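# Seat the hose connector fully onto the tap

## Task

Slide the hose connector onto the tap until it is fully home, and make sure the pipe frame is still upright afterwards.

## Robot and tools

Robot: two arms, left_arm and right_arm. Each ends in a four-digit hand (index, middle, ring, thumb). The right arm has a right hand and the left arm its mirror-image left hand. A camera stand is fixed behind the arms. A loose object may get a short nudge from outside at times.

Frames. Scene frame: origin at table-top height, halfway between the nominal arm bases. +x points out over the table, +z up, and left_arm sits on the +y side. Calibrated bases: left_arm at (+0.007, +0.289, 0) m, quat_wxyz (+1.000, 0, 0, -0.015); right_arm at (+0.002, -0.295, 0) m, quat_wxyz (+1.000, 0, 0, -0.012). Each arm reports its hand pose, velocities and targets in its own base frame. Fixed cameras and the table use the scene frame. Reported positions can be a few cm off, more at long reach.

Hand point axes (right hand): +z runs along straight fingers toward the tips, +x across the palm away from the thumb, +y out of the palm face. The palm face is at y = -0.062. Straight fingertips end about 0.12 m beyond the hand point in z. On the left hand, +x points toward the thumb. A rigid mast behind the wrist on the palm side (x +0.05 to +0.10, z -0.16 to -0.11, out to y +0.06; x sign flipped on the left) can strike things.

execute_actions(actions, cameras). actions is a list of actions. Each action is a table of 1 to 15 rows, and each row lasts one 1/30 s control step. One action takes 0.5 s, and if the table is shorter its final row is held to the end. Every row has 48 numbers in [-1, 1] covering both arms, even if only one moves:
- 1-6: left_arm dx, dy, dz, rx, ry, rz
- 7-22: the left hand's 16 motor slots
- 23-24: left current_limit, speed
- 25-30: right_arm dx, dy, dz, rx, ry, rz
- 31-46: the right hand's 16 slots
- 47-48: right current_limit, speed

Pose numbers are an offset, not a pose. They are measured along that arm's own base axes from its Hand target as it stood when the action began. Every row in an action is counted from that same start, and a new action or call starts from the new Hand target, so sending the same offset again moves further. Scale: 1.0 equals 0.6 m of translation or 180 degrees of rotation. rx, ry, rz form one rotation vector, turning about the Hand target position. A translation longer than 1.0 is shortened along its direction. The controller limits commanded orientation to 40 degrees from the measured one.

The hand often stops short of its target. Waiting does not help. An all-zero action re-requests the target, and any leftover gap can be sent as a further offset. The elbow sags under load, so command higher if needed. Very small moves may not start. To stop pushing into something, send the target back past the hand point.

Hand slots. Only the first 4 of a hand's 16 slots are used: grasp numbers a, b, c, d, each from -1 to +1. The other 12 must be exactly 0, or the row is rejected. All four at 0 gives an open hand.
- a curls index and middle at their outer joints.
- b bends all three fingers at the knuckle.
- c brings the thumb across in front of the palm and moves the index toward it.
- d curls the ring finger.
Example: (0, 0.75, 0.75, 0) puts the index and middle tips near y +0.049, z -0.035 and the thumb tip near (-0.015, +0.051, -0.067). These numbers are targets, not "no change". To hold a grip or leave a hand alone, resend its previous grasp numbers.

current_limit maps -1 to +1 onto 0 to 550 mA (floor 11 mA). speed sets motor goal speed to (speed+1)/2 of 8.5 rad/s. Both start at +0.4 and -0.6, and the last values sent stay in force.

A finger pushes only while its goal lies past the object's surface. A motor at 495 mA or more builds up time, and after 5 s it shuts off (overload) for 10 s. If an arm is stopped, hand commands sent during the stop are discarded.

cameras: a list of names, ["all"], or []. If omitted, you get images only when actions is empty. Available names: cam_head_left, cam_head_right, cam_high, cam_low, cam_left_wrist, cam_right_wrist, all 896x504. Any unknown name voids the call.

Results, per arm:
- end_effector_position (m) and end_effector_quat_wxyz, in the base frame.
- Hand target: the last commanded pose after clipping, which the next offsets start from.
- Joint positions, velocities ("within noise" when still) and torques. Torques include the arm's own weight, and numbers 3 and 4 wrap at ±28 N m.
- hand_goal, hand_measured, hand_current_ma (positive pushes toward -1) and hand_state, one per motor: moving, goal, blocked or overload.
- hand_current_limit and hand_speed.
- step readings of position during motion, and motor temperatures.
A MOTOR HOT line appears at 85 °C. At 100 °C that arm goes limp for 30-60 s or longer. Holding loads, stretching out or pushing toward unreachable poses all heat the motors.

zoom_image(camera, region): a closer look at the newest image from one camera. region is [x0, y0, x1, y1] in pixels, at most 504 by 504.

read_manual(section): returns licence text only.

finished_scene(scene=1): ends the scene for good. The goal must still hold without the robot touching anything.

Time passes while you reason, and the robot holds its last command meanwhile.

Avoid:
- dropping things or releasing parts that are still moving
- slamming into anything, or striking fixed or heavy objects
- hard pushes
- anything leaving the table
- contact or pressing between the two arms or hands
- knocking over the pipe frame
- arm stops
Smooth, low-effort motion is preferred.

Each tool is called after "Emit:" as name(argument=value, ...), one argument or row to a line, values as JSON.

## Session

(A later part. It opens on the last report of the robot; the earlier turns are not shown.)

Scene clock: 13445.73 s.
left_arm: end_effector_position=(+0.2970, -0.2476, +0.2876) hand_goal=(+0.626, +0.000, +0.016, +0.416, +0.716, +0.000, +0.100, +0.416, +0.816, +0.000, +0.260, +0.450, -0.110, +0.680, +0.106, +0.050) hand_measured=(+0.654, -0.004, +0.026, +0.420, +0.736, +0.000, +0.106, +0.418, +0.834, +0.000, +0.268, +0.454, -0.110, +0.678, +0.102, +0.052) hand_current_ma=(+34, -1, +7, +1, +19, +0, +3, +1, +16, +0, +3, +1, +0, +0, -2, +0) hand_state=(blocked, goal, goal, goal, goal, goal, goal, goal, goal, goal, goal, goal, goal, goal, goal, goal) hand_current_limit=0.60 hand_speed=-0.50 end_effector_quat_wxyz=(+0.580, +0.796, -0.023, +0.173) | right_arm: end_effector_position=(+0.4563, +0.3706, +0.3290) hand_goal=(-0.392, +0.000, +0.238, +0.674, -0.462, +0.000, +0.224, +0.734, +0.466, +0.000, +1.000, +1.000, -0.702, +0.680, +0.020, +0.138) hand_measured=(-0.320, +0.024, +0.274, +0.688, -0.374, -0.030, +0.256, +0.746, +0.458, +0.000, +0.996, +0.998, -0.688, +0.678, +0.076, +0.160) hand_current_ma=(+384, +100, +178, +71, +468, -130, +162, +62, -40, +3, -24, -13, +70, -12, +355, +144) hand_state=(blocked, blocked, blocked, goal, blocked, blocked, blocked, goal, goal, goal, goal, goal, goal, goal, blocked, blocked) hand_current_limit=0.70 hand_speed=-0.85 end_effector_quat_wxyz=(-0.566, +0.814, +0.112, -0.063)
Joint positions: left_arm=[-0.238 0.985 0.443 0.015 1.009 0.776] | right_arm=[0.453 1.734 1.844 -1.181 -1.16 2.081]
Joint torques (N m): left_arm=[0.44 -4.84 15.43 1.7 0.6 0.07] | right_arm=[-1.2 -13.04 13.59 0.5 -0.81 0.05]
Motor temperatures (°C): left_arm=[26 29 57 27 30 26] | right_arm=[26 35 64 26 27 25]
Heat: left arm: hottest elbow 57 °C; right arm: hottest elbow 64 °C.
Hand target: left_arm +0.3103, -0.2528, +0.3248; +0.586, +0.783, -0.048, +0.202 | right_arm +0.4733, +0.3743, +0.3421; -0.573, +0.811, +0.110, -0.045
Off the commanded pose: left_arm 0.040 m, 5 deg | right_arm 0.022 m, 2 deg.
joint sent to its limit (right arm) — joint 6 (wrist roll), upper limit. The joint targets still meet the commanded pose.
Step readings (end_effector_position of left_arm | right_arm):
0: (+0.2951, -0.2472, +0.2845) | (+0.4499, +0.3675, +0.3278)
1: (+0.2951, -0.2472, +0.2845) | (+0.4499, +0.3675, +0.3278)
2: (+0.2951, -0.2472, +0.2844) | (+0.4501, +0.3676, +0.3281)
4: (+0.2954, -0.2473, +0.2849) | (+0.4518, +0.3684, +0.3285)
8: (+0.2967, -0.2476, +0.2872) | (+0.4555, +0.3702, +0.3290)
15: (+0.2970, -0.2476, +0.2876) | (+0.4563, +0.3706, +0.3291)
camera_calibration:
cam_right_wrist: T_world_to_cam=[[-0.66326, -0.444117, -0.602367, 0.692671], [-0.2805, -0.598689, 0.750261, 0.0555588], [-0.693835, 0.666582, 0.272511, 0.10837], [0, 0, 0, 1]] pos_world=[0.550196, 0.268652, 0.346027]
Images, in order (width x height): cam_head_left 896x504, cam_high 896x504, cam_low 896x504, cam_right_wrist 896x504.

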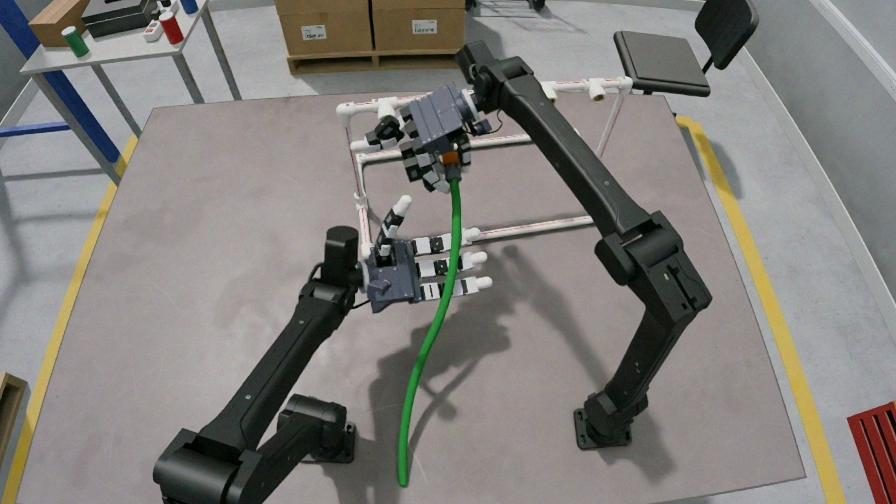

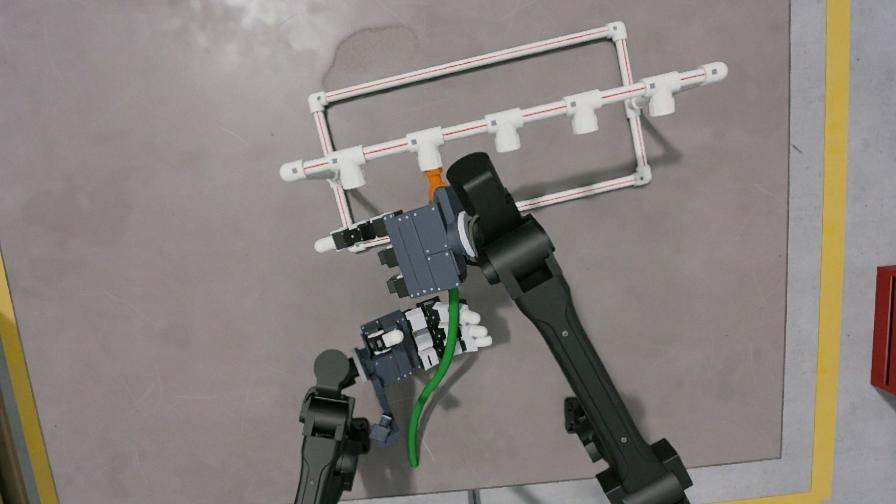

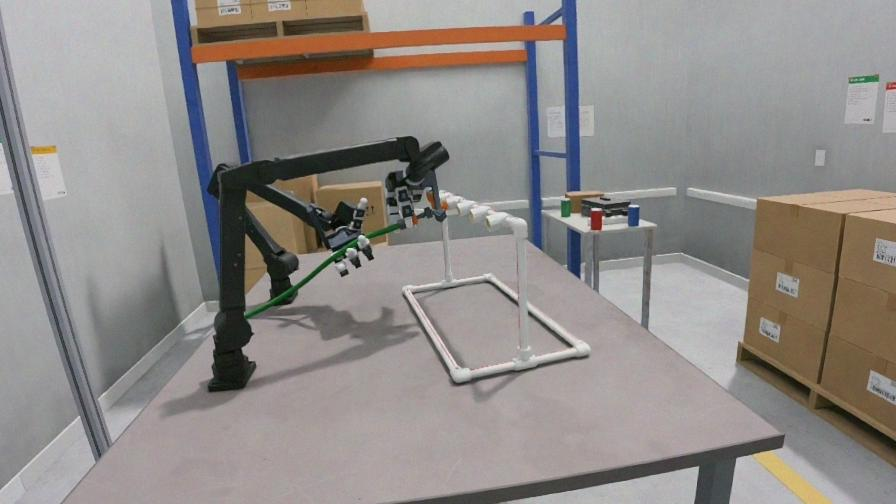

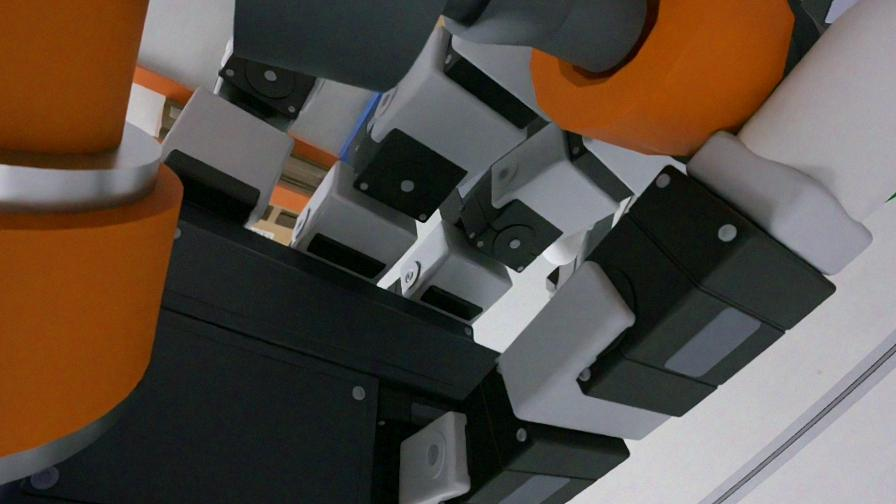

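Emit:
execute_actions(
  actions=[
    [[0.005,0,0.004,0,0,0,0.3,0,0.5,0.2,0,0,0,0,0,0,0,0,0,0,0,0,0.6,-0.5,0.0125,0.0015,0.0041,0,0,0,0.15,0.58,0.84,-0.8,0,0,0,0,0,0,0,0,0,0,0,0,0.7,-0.85]],
  ],
  cameras=["cam_low","cam_right_wrist","cam_head_left","cam_high"],
)

Emit:
zoom_image(
  camera="cam_low",
  region=[380, 200, 440, 240],
)

Emit:
zoom_image(
  camera="cam_right_wrist",
  region=[400, 0, 700, 100],
)

Emit:
zoom_image(
  camera="cam_head_left",
  region=[420, 130, 500, 220],
)

Scene clock: 13464.37 s.
left_arm: end_effector_position=(+0.2983, -0.2479, +0.2898) hand_goal=(+0.626, +0.000, +0.016, +0.416, +0.716, +0.000, +0.100, +0.416, +0.816, +0.000, +0.260, +0.450, -0.110, +0.680, +0.106, +0.050) hand_measured=(+0.654, -0.004, +0.026, +0.420, +0.736, +0.000, +0.106, +0.418, +0.834, +0.000, +0.268, +0.454, -0.110, +0.678, +0.102, +0.052) hand_current_ma=(+34, -1, +7, +1, +19, +0, +3, +1, +16, +0, +3, +1, +0, +0, -2, +0) hand_state=(blocked, goal, goal, goal, goal, goal, goal, goal, goal, goal, goal, goal, goal, goal, goal, goal) hand_current_limit=0.60 hand_speed=-0.50 end_effector_quat_wxyz=(+0.580, +0.796, -0.023, +0.173) | right_arm: end_effector_position=(+0.4600, +0.3709, +0.3299) hand_goal=(-0.392, +0.000, +0.238, +0.674, -0.462, +0.000, +0.224, +0.734, +0.466, +0.000, +1.000, +1.000, -0.702, +0.680, +0.020, +0.138) hand_measured=(-0.320, +0.026, +0.274, +0.688, -0.374, -0.026, +0.256, +0.746, +0.458, +0.000, +0.996, +0.998, -0.684, +0.678, +0.076, +0.160) hand_current_ma=(+384, +112, +178, +71, +466, -113, +162, +62, -40, +3, -24, -13, +94, -12, +355, +144) hand_state=(blocked, blocked, blocked, goal, blocked, blocked, blocked, goal, goal, goal, goal, goal, goal, goal, blocked, blocked) hand_current_limit=0.70 hand_speed=-0.85 end_effector_quat_wxyz=(-0.565, +0.816, +0.108, -0.067)
Joint positions: left_arm=[-0.238 0.985 0.45 0.008 1.009 0.776] | right_arm=[0.451 1.751 1.87 -1.203 -1.16 2.081]
Joint torques (N m): left_arm=[0.79 -4.37 15.76 1.66 0.71 0.09] | right_arm=[-1.38 -13.16 14.06 0.75 -0.86 0.05]
Motor temperatures (°C): left_arm=[26 29 63 27 30 26] | right_arm=[26 36 64 26 27 25]
Heat: left arm: hottest elbow 63 °C; right arm: hottest elbow 64 °C.
Hand target: left_arm +0.3133, -0.2528, +0.3273; +0.586, +0.783, -0.048, +0.202 | right_arm +0.4808, +0.3752, +0.3445; -0.573, +0.811, +0.109, -0.045
Off the commanded pose: left_arm 0.041 m, 5 deg | right_arm 0.026 m, 3 deg.
joint sent to its limit (right arm) — joint 6 (wrist roll), upper limit. The joint targets still meet the commanded pose.
Step readings (end_effector_position of left_arm | right_arm):
0: (+0.2970, -0.2476, +0.2876) | (+0.4563, +0.3706, +0.3290)
1: (+0.2970, -0.2476, +0.2876) | (+0.4563, +0.3706, +0.3292)
2: (+0.2970, -0.2476, +0.2875) | (+0.4564, +0.3706, +0.3293)
4: (+0.2974, -0.2477, +0.2881) | (+0.4579, +0.3711, +0.3300)
8: (+0.2981, -0.2479, +0.2894) | (+0.4595, +0.3709, +0.3300)
15: (+0.2983, -0.2479, +0.2896) | (+0.4600, +0.3709, +0.3299)
camera_calibration:
cam_right_wrist: T_world_to_cam=[[-0.67112, -0.445864, -0.592286, 0.696774], [-0.273258, -0.593903, 0.75671, 0.0488666], [-0.68915, 0.66969, 0.276744, 0.105787], [0, 0, 0, 1]] pos_world=[0.553876, 0.268844, 0.346436]
Images, in order (width x height): cam_head_left 896x504, cam_high 896x504, cam_low 896x504, cam_right_wrist 896x504.

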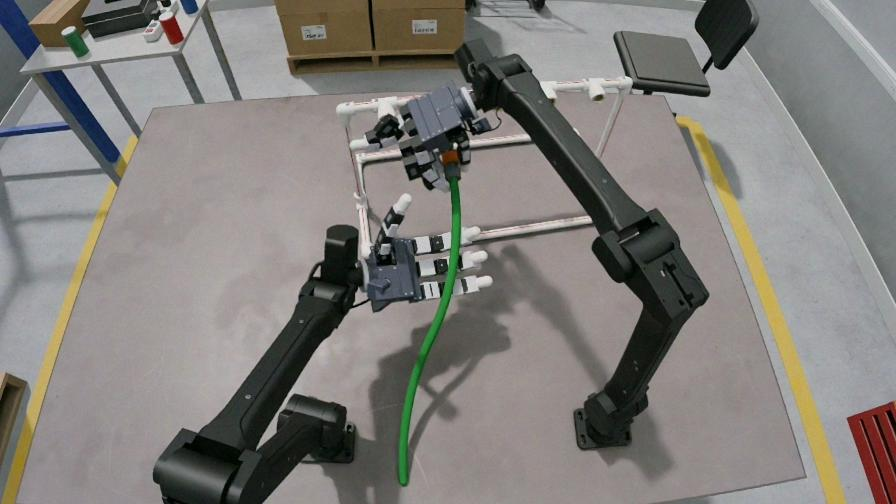

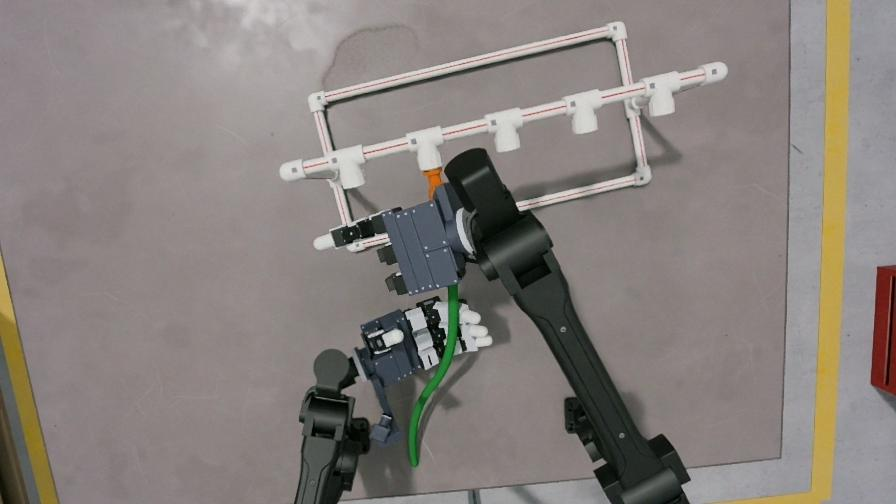

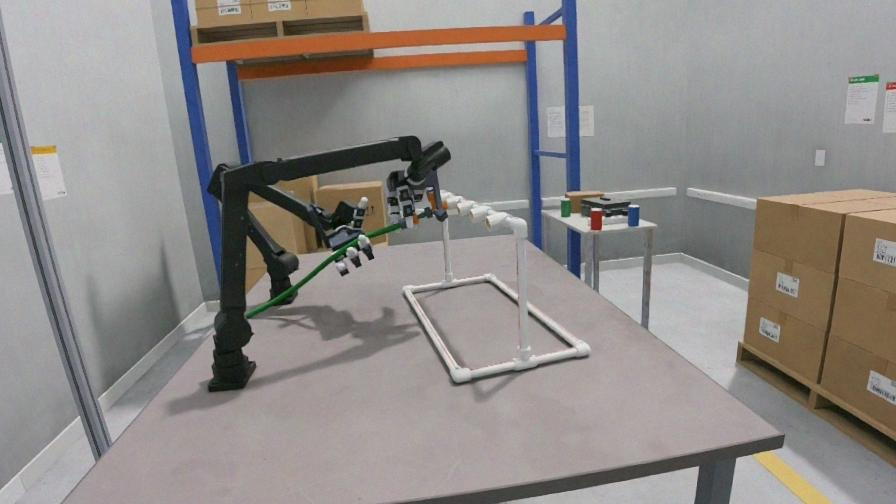

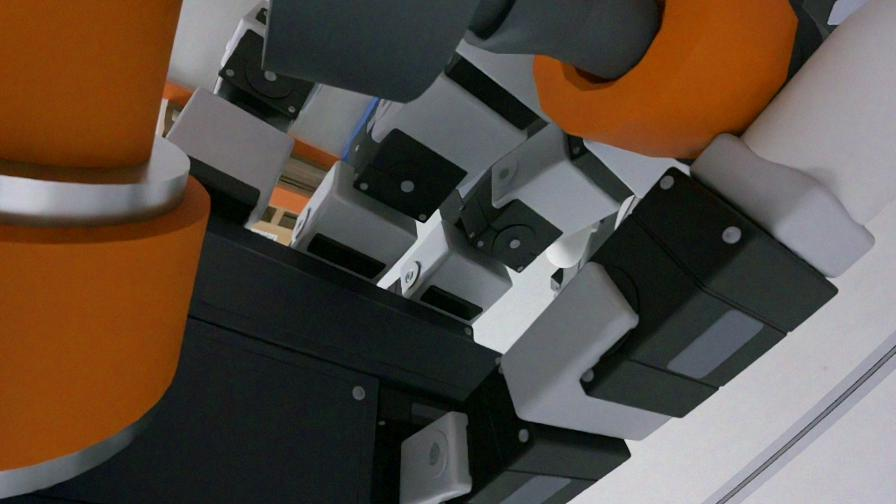

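Scaled by 8.400.

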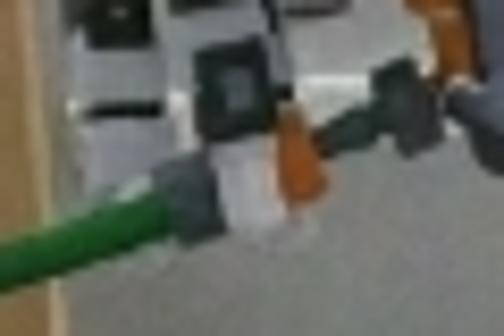

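Scaled by 1.680.

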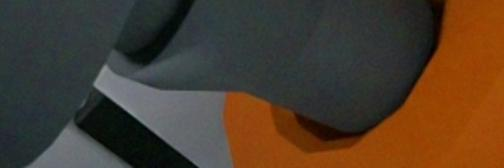

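Scaled by 5.600.

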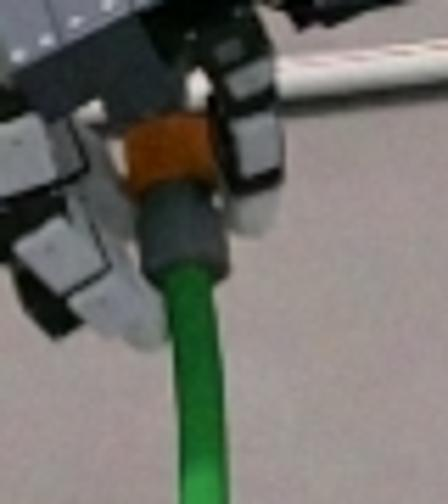

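Emit:
zoom_image(
  camera="cam_right_wrist",
  region=[520, 0, 700, 100],
)

Scaled by 2.800.

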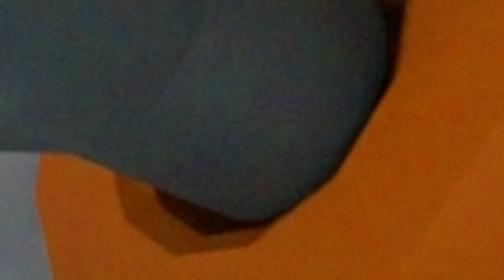

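Emit:
execute_actions(
  actions=[
    [[0.003,0,0.002,0,0,0,0.3,0,0.5,0.2,0,0,0,0,0,0,0,0,0,0,0,0,0.6,-0.5,0.008,0.0008,0.004,0,0,0,0.15,0.58,0.84,-0.8,0,0,0,0,0,0,0,0,0,0,0,0,0.7,-0.85]],
  ],
  cameras=["cam_low","cam_right_wrist","cam_head_left","cam_high"],
)

Emit:
zoom_image(
  camera="cam_low",
  region=[380, 200, 440, 240],
)

Emit:
zoom_image(
  camera="cam_right_wrist",
  region=[520, 0, 700, 100],
)

Scene clock: 13512.20 s.
left_arm: end_effector_position=(+0.3012, -0.2487, +0.2933) hand_goal=(+0.626, +0.000, +0.016, +0.416, +0.716, +0.000, +0.100, +0.416, +0.816, +0.000, +0.260, +0.450, -0.110, +0.680, +0.106, +0.050) hand_measured=(+0.654, -0.004, +0.026, +0.420, +0.736, +0.000, +0.106, +0.418, +0.834, +0.000, +0.268, +0.454, -0.110, +0.678, +0.102, +0.052) hand_current_ma=(+34, -1, +7, +1, +19, +0, +3, +1, +16, +0, +3, +1, +0, +0, -2, +0) hand_state=(blocked, goal, goal, goal, goal, goal, goal, goal, goal, goal, goal, goal, goal, goal, goal, goal) hand_current_limit=0.60 hand_speed=-0.50 end_effector_quat_wxyz=(+0.580, +0.795, -0.025, +0.174) | right_arm: end_effector_position=(+0.4668, +0.3724, +0.3320) hand_goal=(-0.392, +0.000, +0.238, +0.674, -0.462, +0.000, +0.224, +0.734, +0.466, +0.000, +1.000, +1.000, -0.702, +0.680, +0.020, +0.138) hand_measured=(-0.320, +0.028, +0.274, +0.688, -0.374, -0.024, +0.256, +0.746, +0.458, +0.000, +0.996, +0.998, -0.682, +0.678, +0.076, +0.160) hand_current_ma=(+384, +120, +178, +71, +464, -104, +162, +62, -40, +3, -24, -13, +97, -12, +355, +144) hand_state=(blocked, blocked, blocked, goal, blocked, blocked, blocked, goal, goal, goal, goal, goal, goal, goal, blocked, blocked) hand_current_limit=0.70 hand_speed=-0.85 end_effector_quat_wxyz=(-0.566, +0.815, +0.108, -0.065)
Joint positions: left_arm=[-0.238 0.99 0.462 0.006 1.009 0.776] | right_arm=[0.448 1.768 1.899 -1.211 -1.161 2.081]
Joint torques (N m): left_arm=[0.85 -4.95 15.41 1.68 0.75 0.09] | right_arm=[-1.44 -13.57 13.82 0.59 -0.85 0.05]
Motor temperatures (°C): left_arm=[26 29 64 27 30 26] | right_arm=[26 34 66 26 27 25]
Heat: left arm: hottest elbow 64 °C; right arm: hottest elbow 66 °C.
Hand target: left_arm +0.3150, -0.2528, +0.3284; +0.586, +0.783, -0.048, +0.202 | right_arm +0.4857, +0.3756, +0.3469; -0.573, +0.811, +0.109, -0.045
Off the commanded pose: left_arm 0.038 m, 4 deg | right_arm 0.024 m, 3 deg.
joint sent to its limit (right arm) — joint 6 (wrist roll), upper limit. The joint targets still meet the commanded pose.
Step readings (end_effector_position of left_arm | right_arm):
0: (+0.2983, -0.2479, +0.2898) | (+0.4600, +0.3710, +0.3300)
1: (+0.2983, -0.2479, +0.2898) | (+0.4600, +0.3710, +0.3300)
2: (+0.2983, -0.2479, +0.2898) | (+0.4601, +0.3708, +0.3301)
4: (+0.2985, -0.2480, +0.2898) | (+0.4613, +0.3706, +0.3303)
8: (+0.2999, -0.2483, +0.2915) | (+0.4637, +0.3717, +0.3305)
15: (+0.3011, -0.2486, +0.2935) | (+0.4667, +0.3724, +0.3321)
camera_calibration:
cam_right_wrist: T_world_to_cam=[[-0.670647, -0.442751, -0.59515, 0.702978], [-0.276769, -0.595032, 0.754543, 0.0528113], [-0.688208, 0.670752, 0.276517, 0.108119], [0, 0, 0, 1]] pos_world=[0.560475, 0.270148, 0.348632]
Images, in order (width x height): cam_head_left 896x504, cam_high 896x504, cam_low 896x504, cam_right_wrist 896x504.

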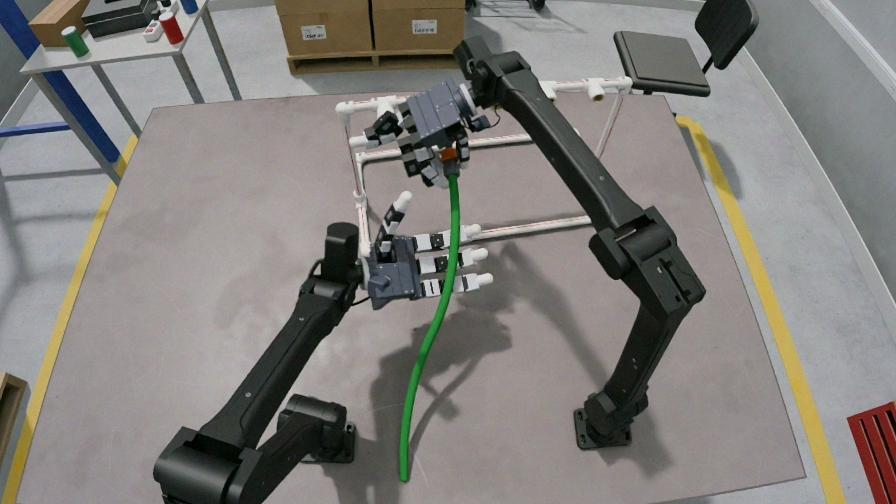

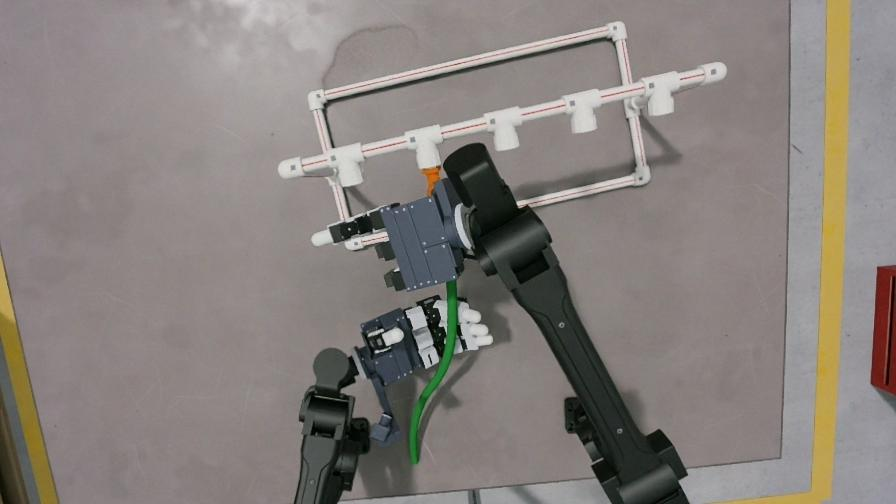

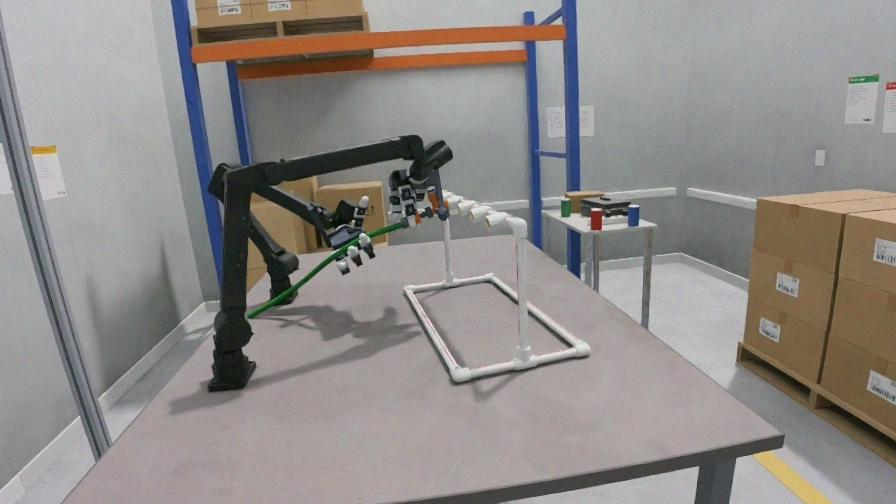

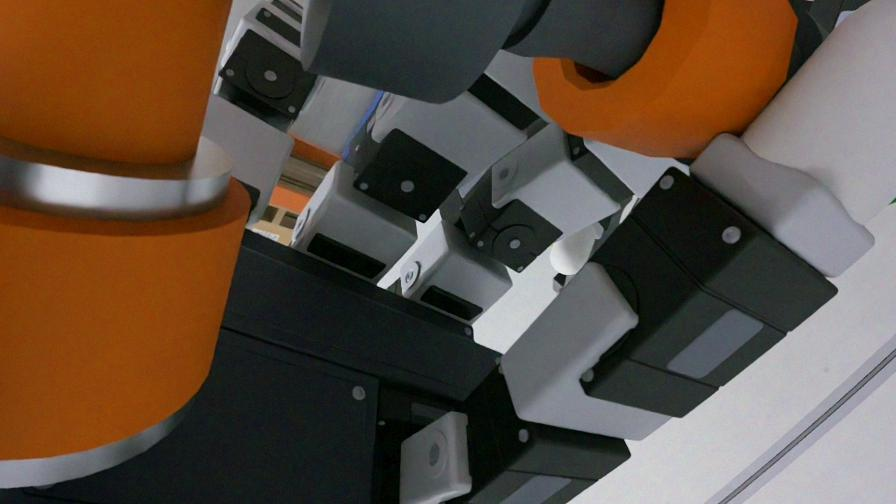

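Scaled by 8.400.

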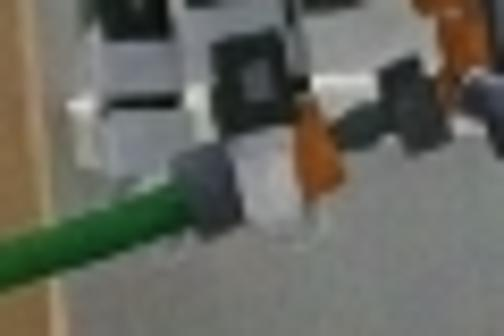

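Scaled by 2.800.

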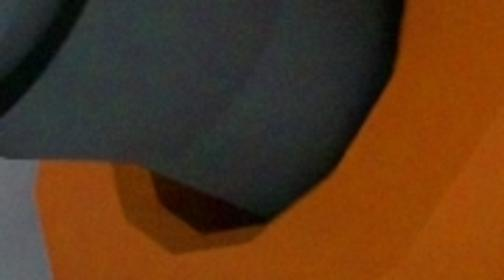

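Emit:
zoom_image(
  camera="cam_low",
  region=[405, 200, 445, 232],
)

Emit:
zoom_image(
  camera="cam_high",
  region=[380, 120, 520, 240],
)

Emit:
zoom_image(
  camera="cam_right_wrist",
  region=[300, 0, 700, 140],
)

Scaled by 12.600.

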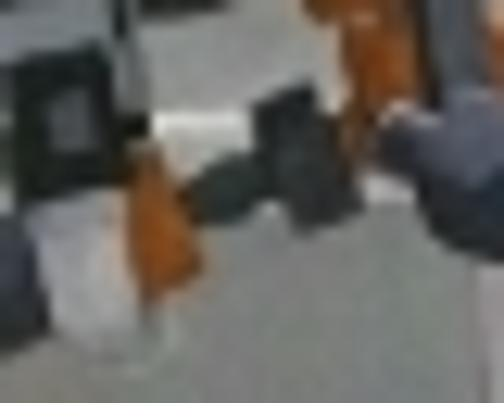

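Scaled by 3.600.

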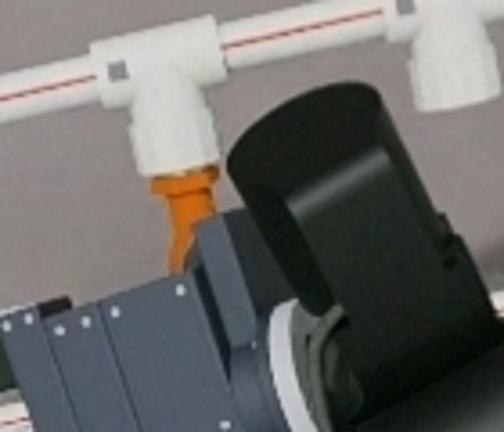

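Scaled by 1.260.

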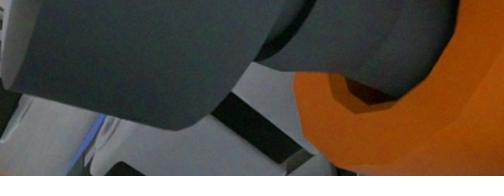

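Emit:
execute_actions(
  actions=[
    [[0,0,0,0,0,0,0.3,0,0.5,0.2,0,0,0,0,0,0,0,0,0,0,0,0,0.6,-0.5,-0.012,-0.002,-0.003,0,0,0,0.15,0.58,0.84,-0.8,0,0,0,0,0,0,0,0,0,0,0,0,0.7,-0.85]],
  ],
  cameras=["cam_low","cam_right_wrist","cam_high"],
)

Emit:
zoom_image(
  camera="cam_low",
  region=[405, 200, 445, 232],
)

Emit:
zoom_image(
  camera="cam_right_wrist",
  region=[400, 0, 700, 100],
)

Scene clock: 13558.00 s.
left_arm: end_effector_position=(+0.3012, -0.2487, +0.2933) hand_goal=(+0.626, +0.000, +0.016, +0.416, +0.716, +0.000, +0.100, +0.416, +0.816, +0.000, +0.260, +0.450, -0.110, +0.680, +0.106, +0.050) hand_measured=(+0.654, -0.004, +0.026, +0.420, +0.736, +0.000, +0.106, +0.418, +0.834, +0.000, +0.268, +0.454, -0.110, +0.678, +0.102, +0.052) hand_current_ma=(+34, -1, +7, +1, +19, +0, +3, +1, +16, +0, +3, +1, +0, +0, -2, +0) hand_state=(blocked, goal, goal, goal, goal, goal, goal, goal, goal, goal, goal, goal, goal, goal, goal, goal) hand_current_limit=0.60 hand_speed=-0.50 end_effector_quat_wxyz=(+0.580, +0.795, -0.025, +0.174) | right_arm: end_effector_position=(+0.4668, +0.3724, +0.3320) hand_goal=(-0.392, +0.000, +0.238, +0.674, -0.462, +0.000, +0.224, +0.734, +0.466, +0.000, +1.000, +1.000, -0.702, +0.680, +0.020, +0.138) hand_measured=(-0.320, +0.028, +0.274, +0.688, -0.374, -0.024, +0.256, +0.746, +0.458, +0.000, +0.996, +0.998, -0.682, +0.678, +0.076, +0.160) hand_current_ma=(+384, +120, +178, +71, +464, -104, +162, +62, -40, +3, -24, -13, +97, -12, +355, +144) hand_state=(blocked, blocked, blocked, goal, blocked, blocked, blocked, goal, goal, goal, goal, goal, goal, goal, blocked, blocked) hand_current_limit=0.70 hand_speed=-0.85 end_effector_quat_wxyz=(-0.566, +0.815, +0.108, -0.065)
Joint positions: left_arm=[-0.238 0.99 0.462 0.006 1.009 0.776] | right_arm=[0.448 1.768 1.899 -1.211 -1.161 2.081]
Joint torques (N m): left_arm=[0.79 -4.6 15.45 1.58 0.75 0.09] | right_arm=[-1.14 -14.74 11.86 0.92 -0.81 0.05]
Motor temperatures (°C): left_arm=[26 29 62 27 30 26] | right_arm=[26 35 65 26 27 25]
Heat: left arm: hottest elbow 62 °C; right arm: hottest elbow 65 °C.
Hand target: left_arm +0.3150, -0.2528, +0.3284; +0.586, +0.783, -0.048, +0.202 | right_arm +0.4785, +0.3744, +0.3451; -0.573, +0.811, +0.109, -0.045
Off the commanded pose: left_arm 0.038 m, 4 deg | right_arm 0.018 m, 3 deg.
joint sent to its limit (right arm) — joint 6 (wrist roll), upper limit. The joint targets still meet the commanded pose.
Step readings (end_effector_position of left_arm | right_arm):
0: (+0.3012, -0.2487, +0.2933) | (+0.4668, +0.3724, +0.3320)
1: (+0.3012, -0.2487, +0.2933) | (+0.4668, +0.3724, +0.3320)
2: (+0.3012, -0.2487, +0.2933) | (+0.4668, +0.3724, +0.3320)
4: (+0.3012, -0.2487, +0.2933) | (+0.4668, +0.3724, +0.3320)
8: (+0.3012, -0.2487, +0.2933) | (+0.4668, +0.3724, +0.3320)
15: (+0.3012, -0.2487, +0.2933) | (+0.4668, +0.3724, +0.3320)
camera_calibration:
cam_right_wrist: T_world_to_cam=[[-0.670647, -0.442751, -0.59515, 0.702978], [-0.276769, -0.595032, 0.754543, 0.0528113], [-0.688208, 0.670752, 0.276517, 0.108119], [0, 0, 0, 1]] pos_world=[0.560475, 0.270148, 0.348632]
Images, in order (width x height): cam_high 896x504, cam_low 896x504, cam_right_wrist 896x504.

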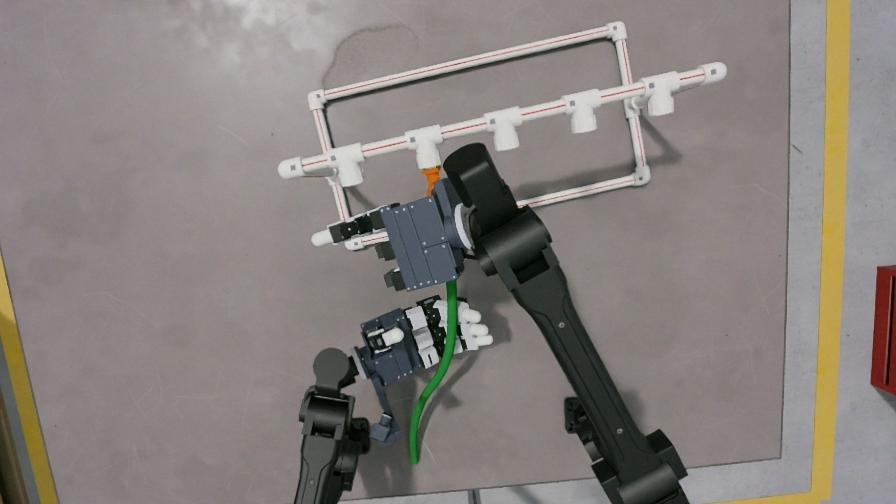

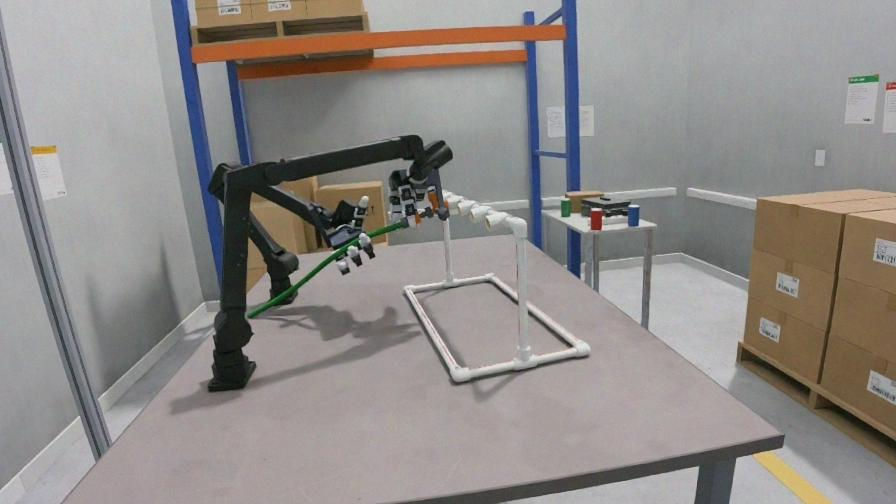

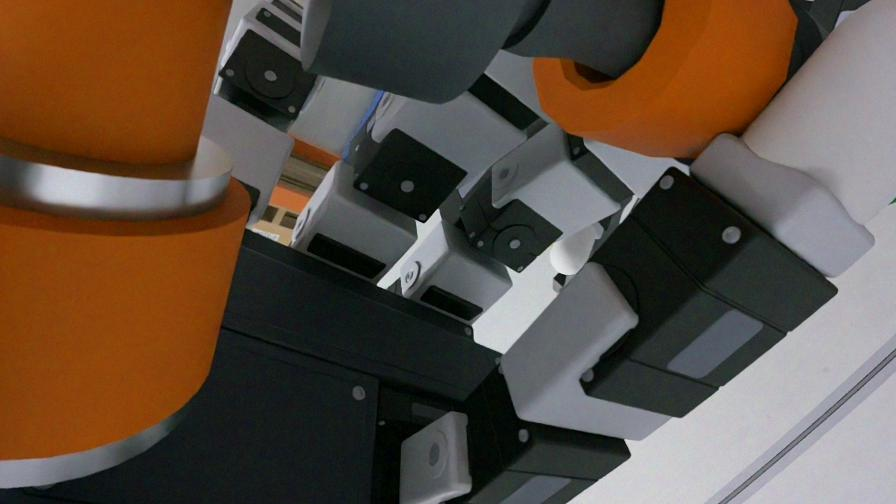

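Scaled by 12.600.

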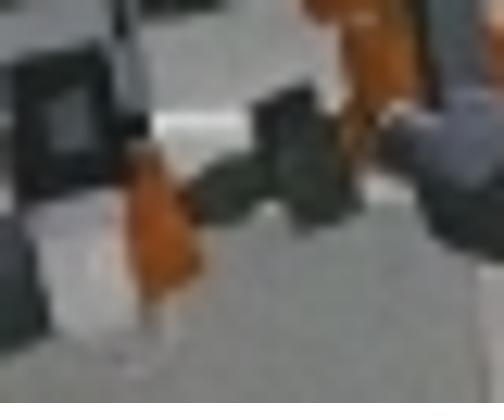

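Scaled by 1.680.

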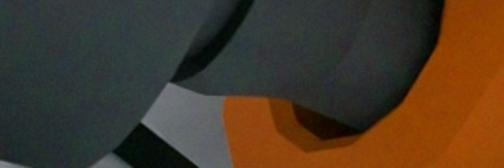

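Emit:
execute_actions(
  actions=[
    [[0,0,0,0,0,0,0.3,0,0.5,0.2,0,0,0,0,0,0,0,0,0,0,0,0,0.6,-0.5,0.004,-0.008,0.002,0,0,0,0.15,0.58,0.84,-0.8,0,0,0,0,0,0,0,0,0,0,0,0,0.7,-0.85]],
  ],
  cameras=["cam_low","cam_right_wrist","cam_high"],
)

Emit:
zoom_image(
  camera="cam_low",
  region=[405, 200, 445, 232],
)

Emit:
zoom_image(
  camera="cam_right_wrist",
  region=[400, 0, 700, 100],
)

Scene clock: 13581.60 s.
left_arm: end_effector_position=(+0.3012, -0.2487, +0.2933) hand_goal=(+0.626, +0.000, +0.016, +0.416, +0.716, +0.000, +0.100, +0.416, +0.816, +0.000, +0.260, +0.450, -0.110, +0.680, +0.106, +0.050) hand_measured=(+0.654, -0.004, +0.026, +0.420, +0.736, +0.000, +0.106, +0.418, +0.834, +0.000, +0.268, +0.454, -0.110, +0.678, +0.102, +0.052) hand_current_ma=(+34, -1, +7, +1, +19, +0, +3, +1, +16, +0, +3, +1, +0, +0, -2, +0) hand_state=(blocked, goal, goal, goal, goal, goal, goal, goal, goal, goal, goal, goal, goal, goal, goal, goal) hand_current_limit=0.60 hand_speed=-0.50 end_effector_quat_wxyz=(+0.580, +0.795, -0.025, +0.174) | right_arm: end_effector_position=(+0.4673, +0.3718, +0.3321) hand_goal=(-0.392, +0.000, +0.238, +0.674, -0.462, +0.000, +0.224, +0.734, +0.466, +0.000, +1.000, +1.000, -0.702, +0.680, +0.020, +0.138) hand_measured=(-0.320, +0.028, +0.274, +0.688, -0.374, -0.024, +0.256, +0.746, +0.458, +0.000, +0.996, +0.998, -0.682, +0.678, +0.076, +0.160) hand_current_ma=(+384, +120, +178, +71, +464, -104, +162, +62, -40, +3, -24, -13, +96, -12, +355, +144) hand_state=(blocked, blocked, blocked, goal, blocked, blocked, blocked, goal, goal, goal, goal, goal, goal, goal, blocked, blocked) hand_current_limit=0.70 hand_speed=-0.85 end_effector_quat_wxyz=(-0.566, +0.815, +0.107, -0.065)
Joint positions: left_arm=[-0.238 0.99 0.462 0.006 1.009 0.776] | right_arm=[0.446 1.768 1.899 -1.211 -1.161 2.081]
Joint torques (N m): left_arm=[0.56 -4.72 15.43 1.61 0.71 0.09] | right_arm=[-1.67 -14.97 11.78 0.88 -0.87 0.05]
Motor temperatures (°C): left_arm=[26 29 62 27 30 26] | right_arm=[26 35 63 26 27 25]
Heat: left arm: hottest elbow 62 °C; right arm: hottest elbow 63 °C.
Hand target: left_arm +0.3150, -0.2528, +0.3284; +0.586, +0.783, -0.048, +0.202 | right_arm +0.4809, +0.3697, +0.3463; -0.573, +0.811, +0.110, -0.045
Off the commanded pose: left_arm 0.038 m, 4 deg | right_arm 0.020 m, 2 deg.
joint sent to its limit (right arm) — joint 6 (wrist roll), upper limit. The joint targets still meet the commanded pose.
Step readings (end_effector_position of left_arm | right_arm):
0: (+0.3012, -0.2487, +0.2933) | (+0.4668, +0.3724, +0.3320)
1: (+0.3012, -0.2487, +0.2933) | (+0.4668, +0.3724, +0.3320)
2: (+0.3012, -0.2487, +0.2933) | (+0.4668, +0.3724, +0.3320)
4: (+0.3012, -0.2487, +0.2933) | (+0.4671, +0.3721, +0.3320)
8: (+0.3012, -0.2487, +0.2933) | (+0.4673, +0.3718, +0.3321)
15: (+0.3012, -0.2487, +0.2933) | (+0.4673, +0.3718, +0.3321)
camera_calibration:
cam_right_wrist: T_world_to_cam=[[-0.671335, -0.441596, -0.595233, 0.702927], [-0.277252, -0.595176, 0.754253, 0.0528293], [-0.687343, 0.671386, 0.277129, 0.10799], [0, 0, 0, 1]] pos_world=[0.560773, 0.269349, 0.348631]
Images, in order (width x height): cam_high 896x504, cam_low 896x504, cam_right_wrist 896x504.

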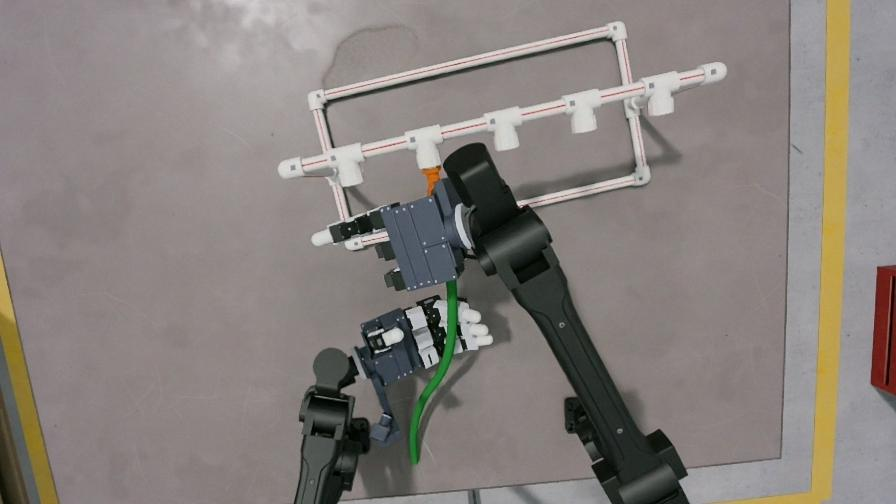

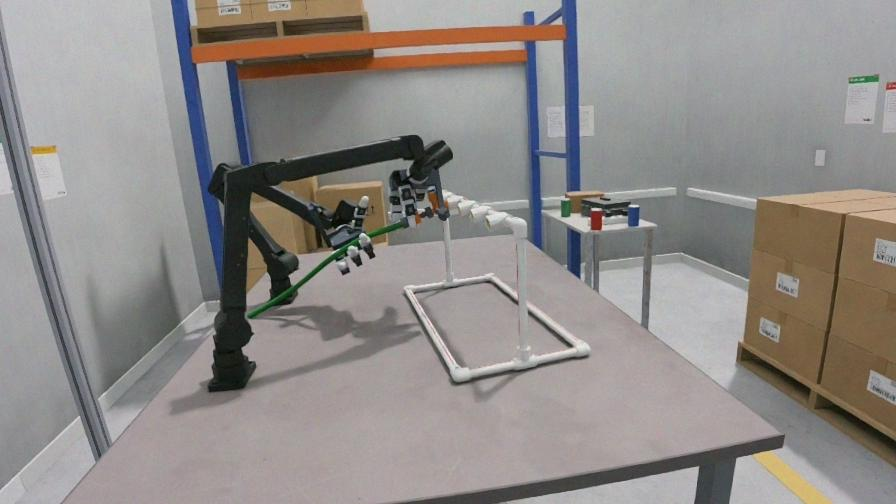

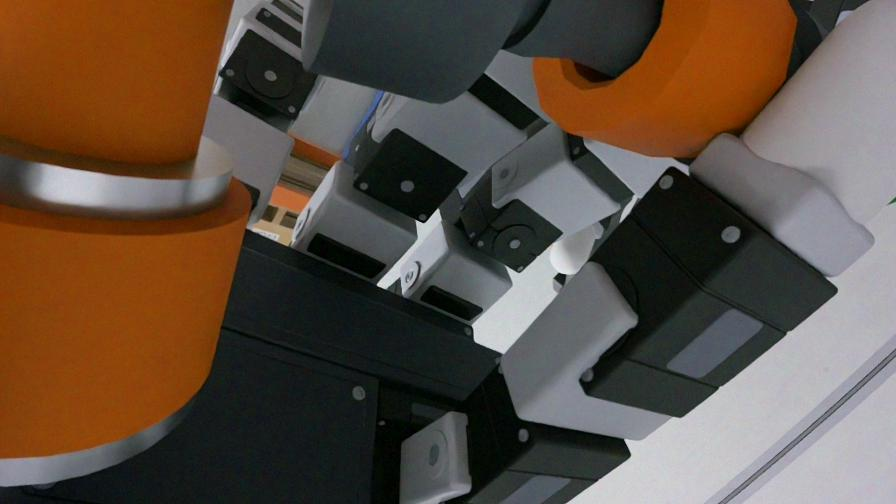

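Scaled by 12.600.

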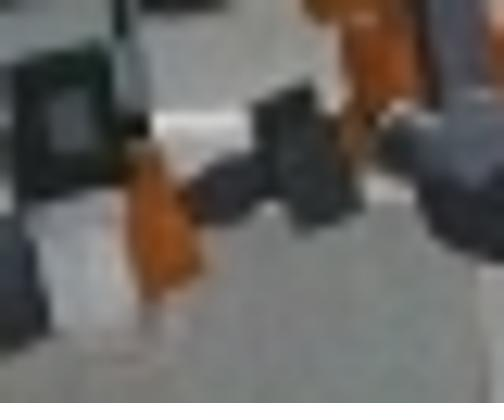

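Scaled by 1.680.

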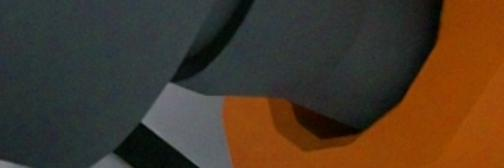

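Emit:
execute_actions(
  actions=[
    [[0.002,-0.002,0.001,0,0,0,0.3,0,0.5,0.2,0,0,0,0,0,0,0,0,0,0,0,0,0.6,-0.5,0.003,-0.004,0.002,0,0,0,0.15,0.58,0.84,-0.8,0,0,0,0,0,0,0,0,0,0,0,0,0.7,-0.85]],
  ],
  cameras=["cam_low","cam_right_wrist","cam_high"],
)

Emit:
zoom_image(
  camera="cam_low",
  region=[405, 200, 445, 232],
)

Emit:
zoom_image(
  camera="cam_right_wrist",
  region=[400, 0, 700, 100],
)

Scene clock: 13587.90 s.
left_arm: end_effector_position=(+0.3022, -0.2489, +0.2934) hand_goal=(+0.626, +0.000, +0.016, +0.416, +0.716, +0.000, +0.100, +0.416, +0.816, +0.000, +0.260, +0.450, -0.110, +0.680, +0.106, +0.050) hand_measured=(+0.654, -0.004, +0.026, +0.420, +0.736, +0.000, +0.106, +0.418, +0.834, +0.000, +0.268, +0.454, -0.110, +0.678, +0.102, +0.052) hand_current_ma=(+34, -1, +7, +1, +19, +0, +3, +1, +16, +0, +3, +1, +0, +0, -2, +0) hand_state=(blocked, goal, goal, goal, goal, goal, goal, goal, goal, goal, goal, goal, goal, goal, goal, goal) hand_current_limit=0.60 hand_speed=-0.50 end_effector_quat_wxyz=(+0.580, +0.795, -0.024, +0.174) | right_arm: end_effector_position=(+0.4683, +0.3704, +0.3325) hand_goal=(-0.392, +0.000, +0.238, +0.674, -0.462, +0.000, +0.224, +0.734, +0.466, +0.000, +1.000, +1.000, -0.702, +0.680, +0.020, +0.138) hand_measured=(-0.320, +0.028, +0.274, +0.688, -0.374, -0.024, +0.256, +0.746, +0.458, +0.000, +0.996, +0.998, -0.684, +0.678, +0.076, +0.160) hand_current_ma=(+384, +120, +178, +71, +464, -104, +162, +62, -40, +3, -24, -13, +90, -12, +355, +144) hand_state=(blocked, blocked, blocked, goal, blocked, blocked, blocked, goal, goal, goal, goal, goal, goal, goal, blocked, blocked) hand_current_limit=0.70 hand_speed=-0.85 end_effector_quat_wxyz=(-0.567, +0.814, +0.106, -0.065)
Joint positions: left_arm=[-0.238 0.993 0.464 0.006 1.009 0.776] | right_arm=[0.443 1.768 1.899 -1.211 -1.164 2.081]
Joint torques (N m): left_arm=[0.67 -4.25 15.49 1.76 0.64 0.05] | right_arm=[-1.79 -14.86 12 0.77 -0.84 0.05]
Motor temperatures (°C): left_arm=[26 28 62 27 30 26] | right_arm=[26 35 63 26 27 25]
Heat: left arm: hottest elbow 62 °C; right arm: hottest elbow 63 °C.
Hand target: left_arm +0.3162, -0.2540, +0.3291; +0.586, +0.783, -0.048, +0.202 | right_arm +0.4826, +0.3674, +0.3475; -0.573, +0.811, +0.110, -0.045
Off the commanded pose: left_arm 0.039 m, 4 deg | right_arm 0.021 m, 2 deg.
joint sent to its limit (right arm) — joint 6 (wrist roll), upper limit. The joint targets still meet the commanded pose.
Step readings (end_effector_position of left_arm | right_arm):
0: (+0.3012, -0.2487, +0.2933) | (+0.4673, +0.3718, +0.3321)
1: (+0.3013, -0.2487, +0.2931) | (+0.4673, +0.3718, +0.3321)
2: (+0.3013, -0.2487, +0.2931) | (+0.4674, +0.3716, +0.3322)
4: (+0.3014, -0.2487, +0.2930) | (+0.4674, +0.3716, +0.3323)
8: (+0.3016, -0.2488, +0.2925) | (+0.4676, +0.3713, +0.3324)
15: (+0.3020, -0.2489, +0.2933) | (+0.4680, +0.3707, +0.3324)
camera_calibration:
cam_right_wrist: T_world_to_cam=[[-0.67293, -0.438894, -0.59543, 0.702994], [-0.277762, -0.596121, 0.753318, 0.0529673], [-0.685575, 0.672318, 0.279239, 0.107632], [0, 0, 0, 1]] pos_world=[0.561568, 0.267752, 0.348628]
Images, in order (width x height): cam_high 896x504, cam_low 896x504, cam_right_wrist 896x504.

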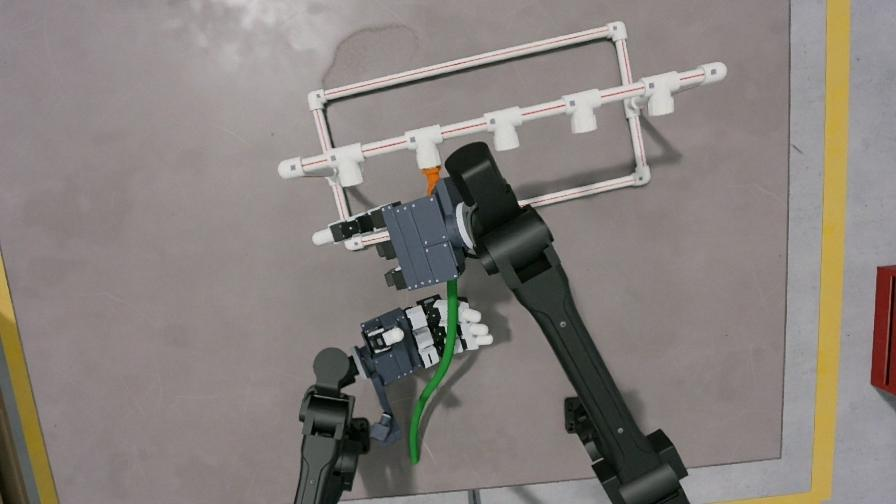

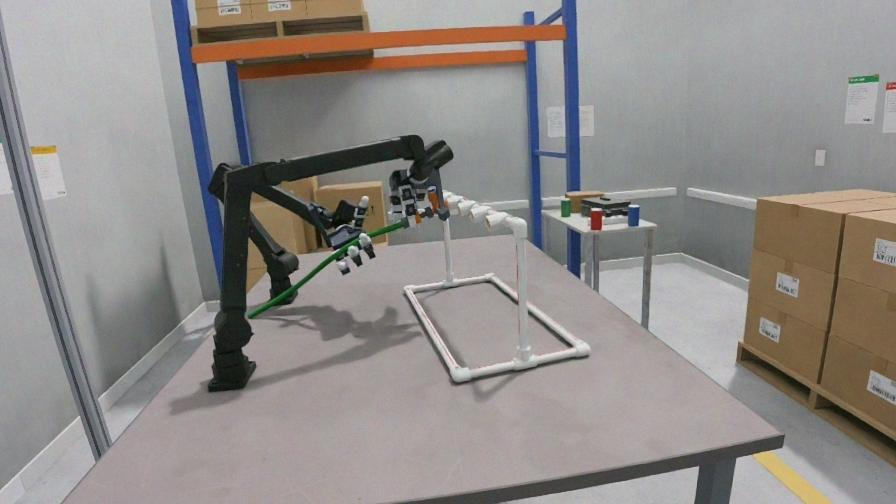

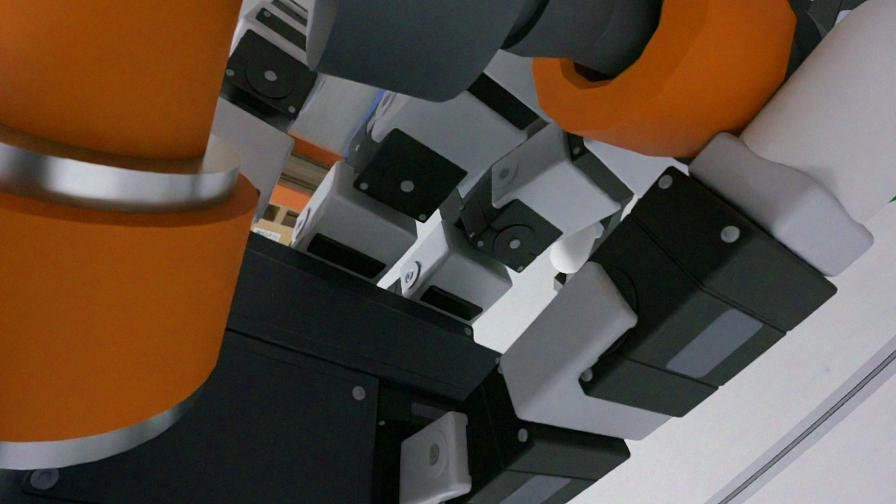

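Scaled by 12.600.

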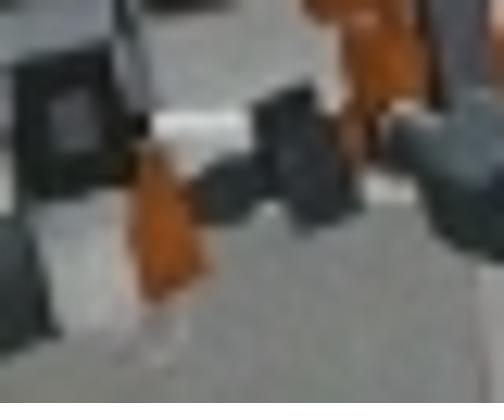

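Scaled by 1.680.

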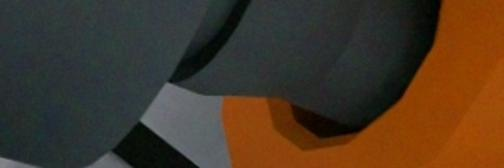

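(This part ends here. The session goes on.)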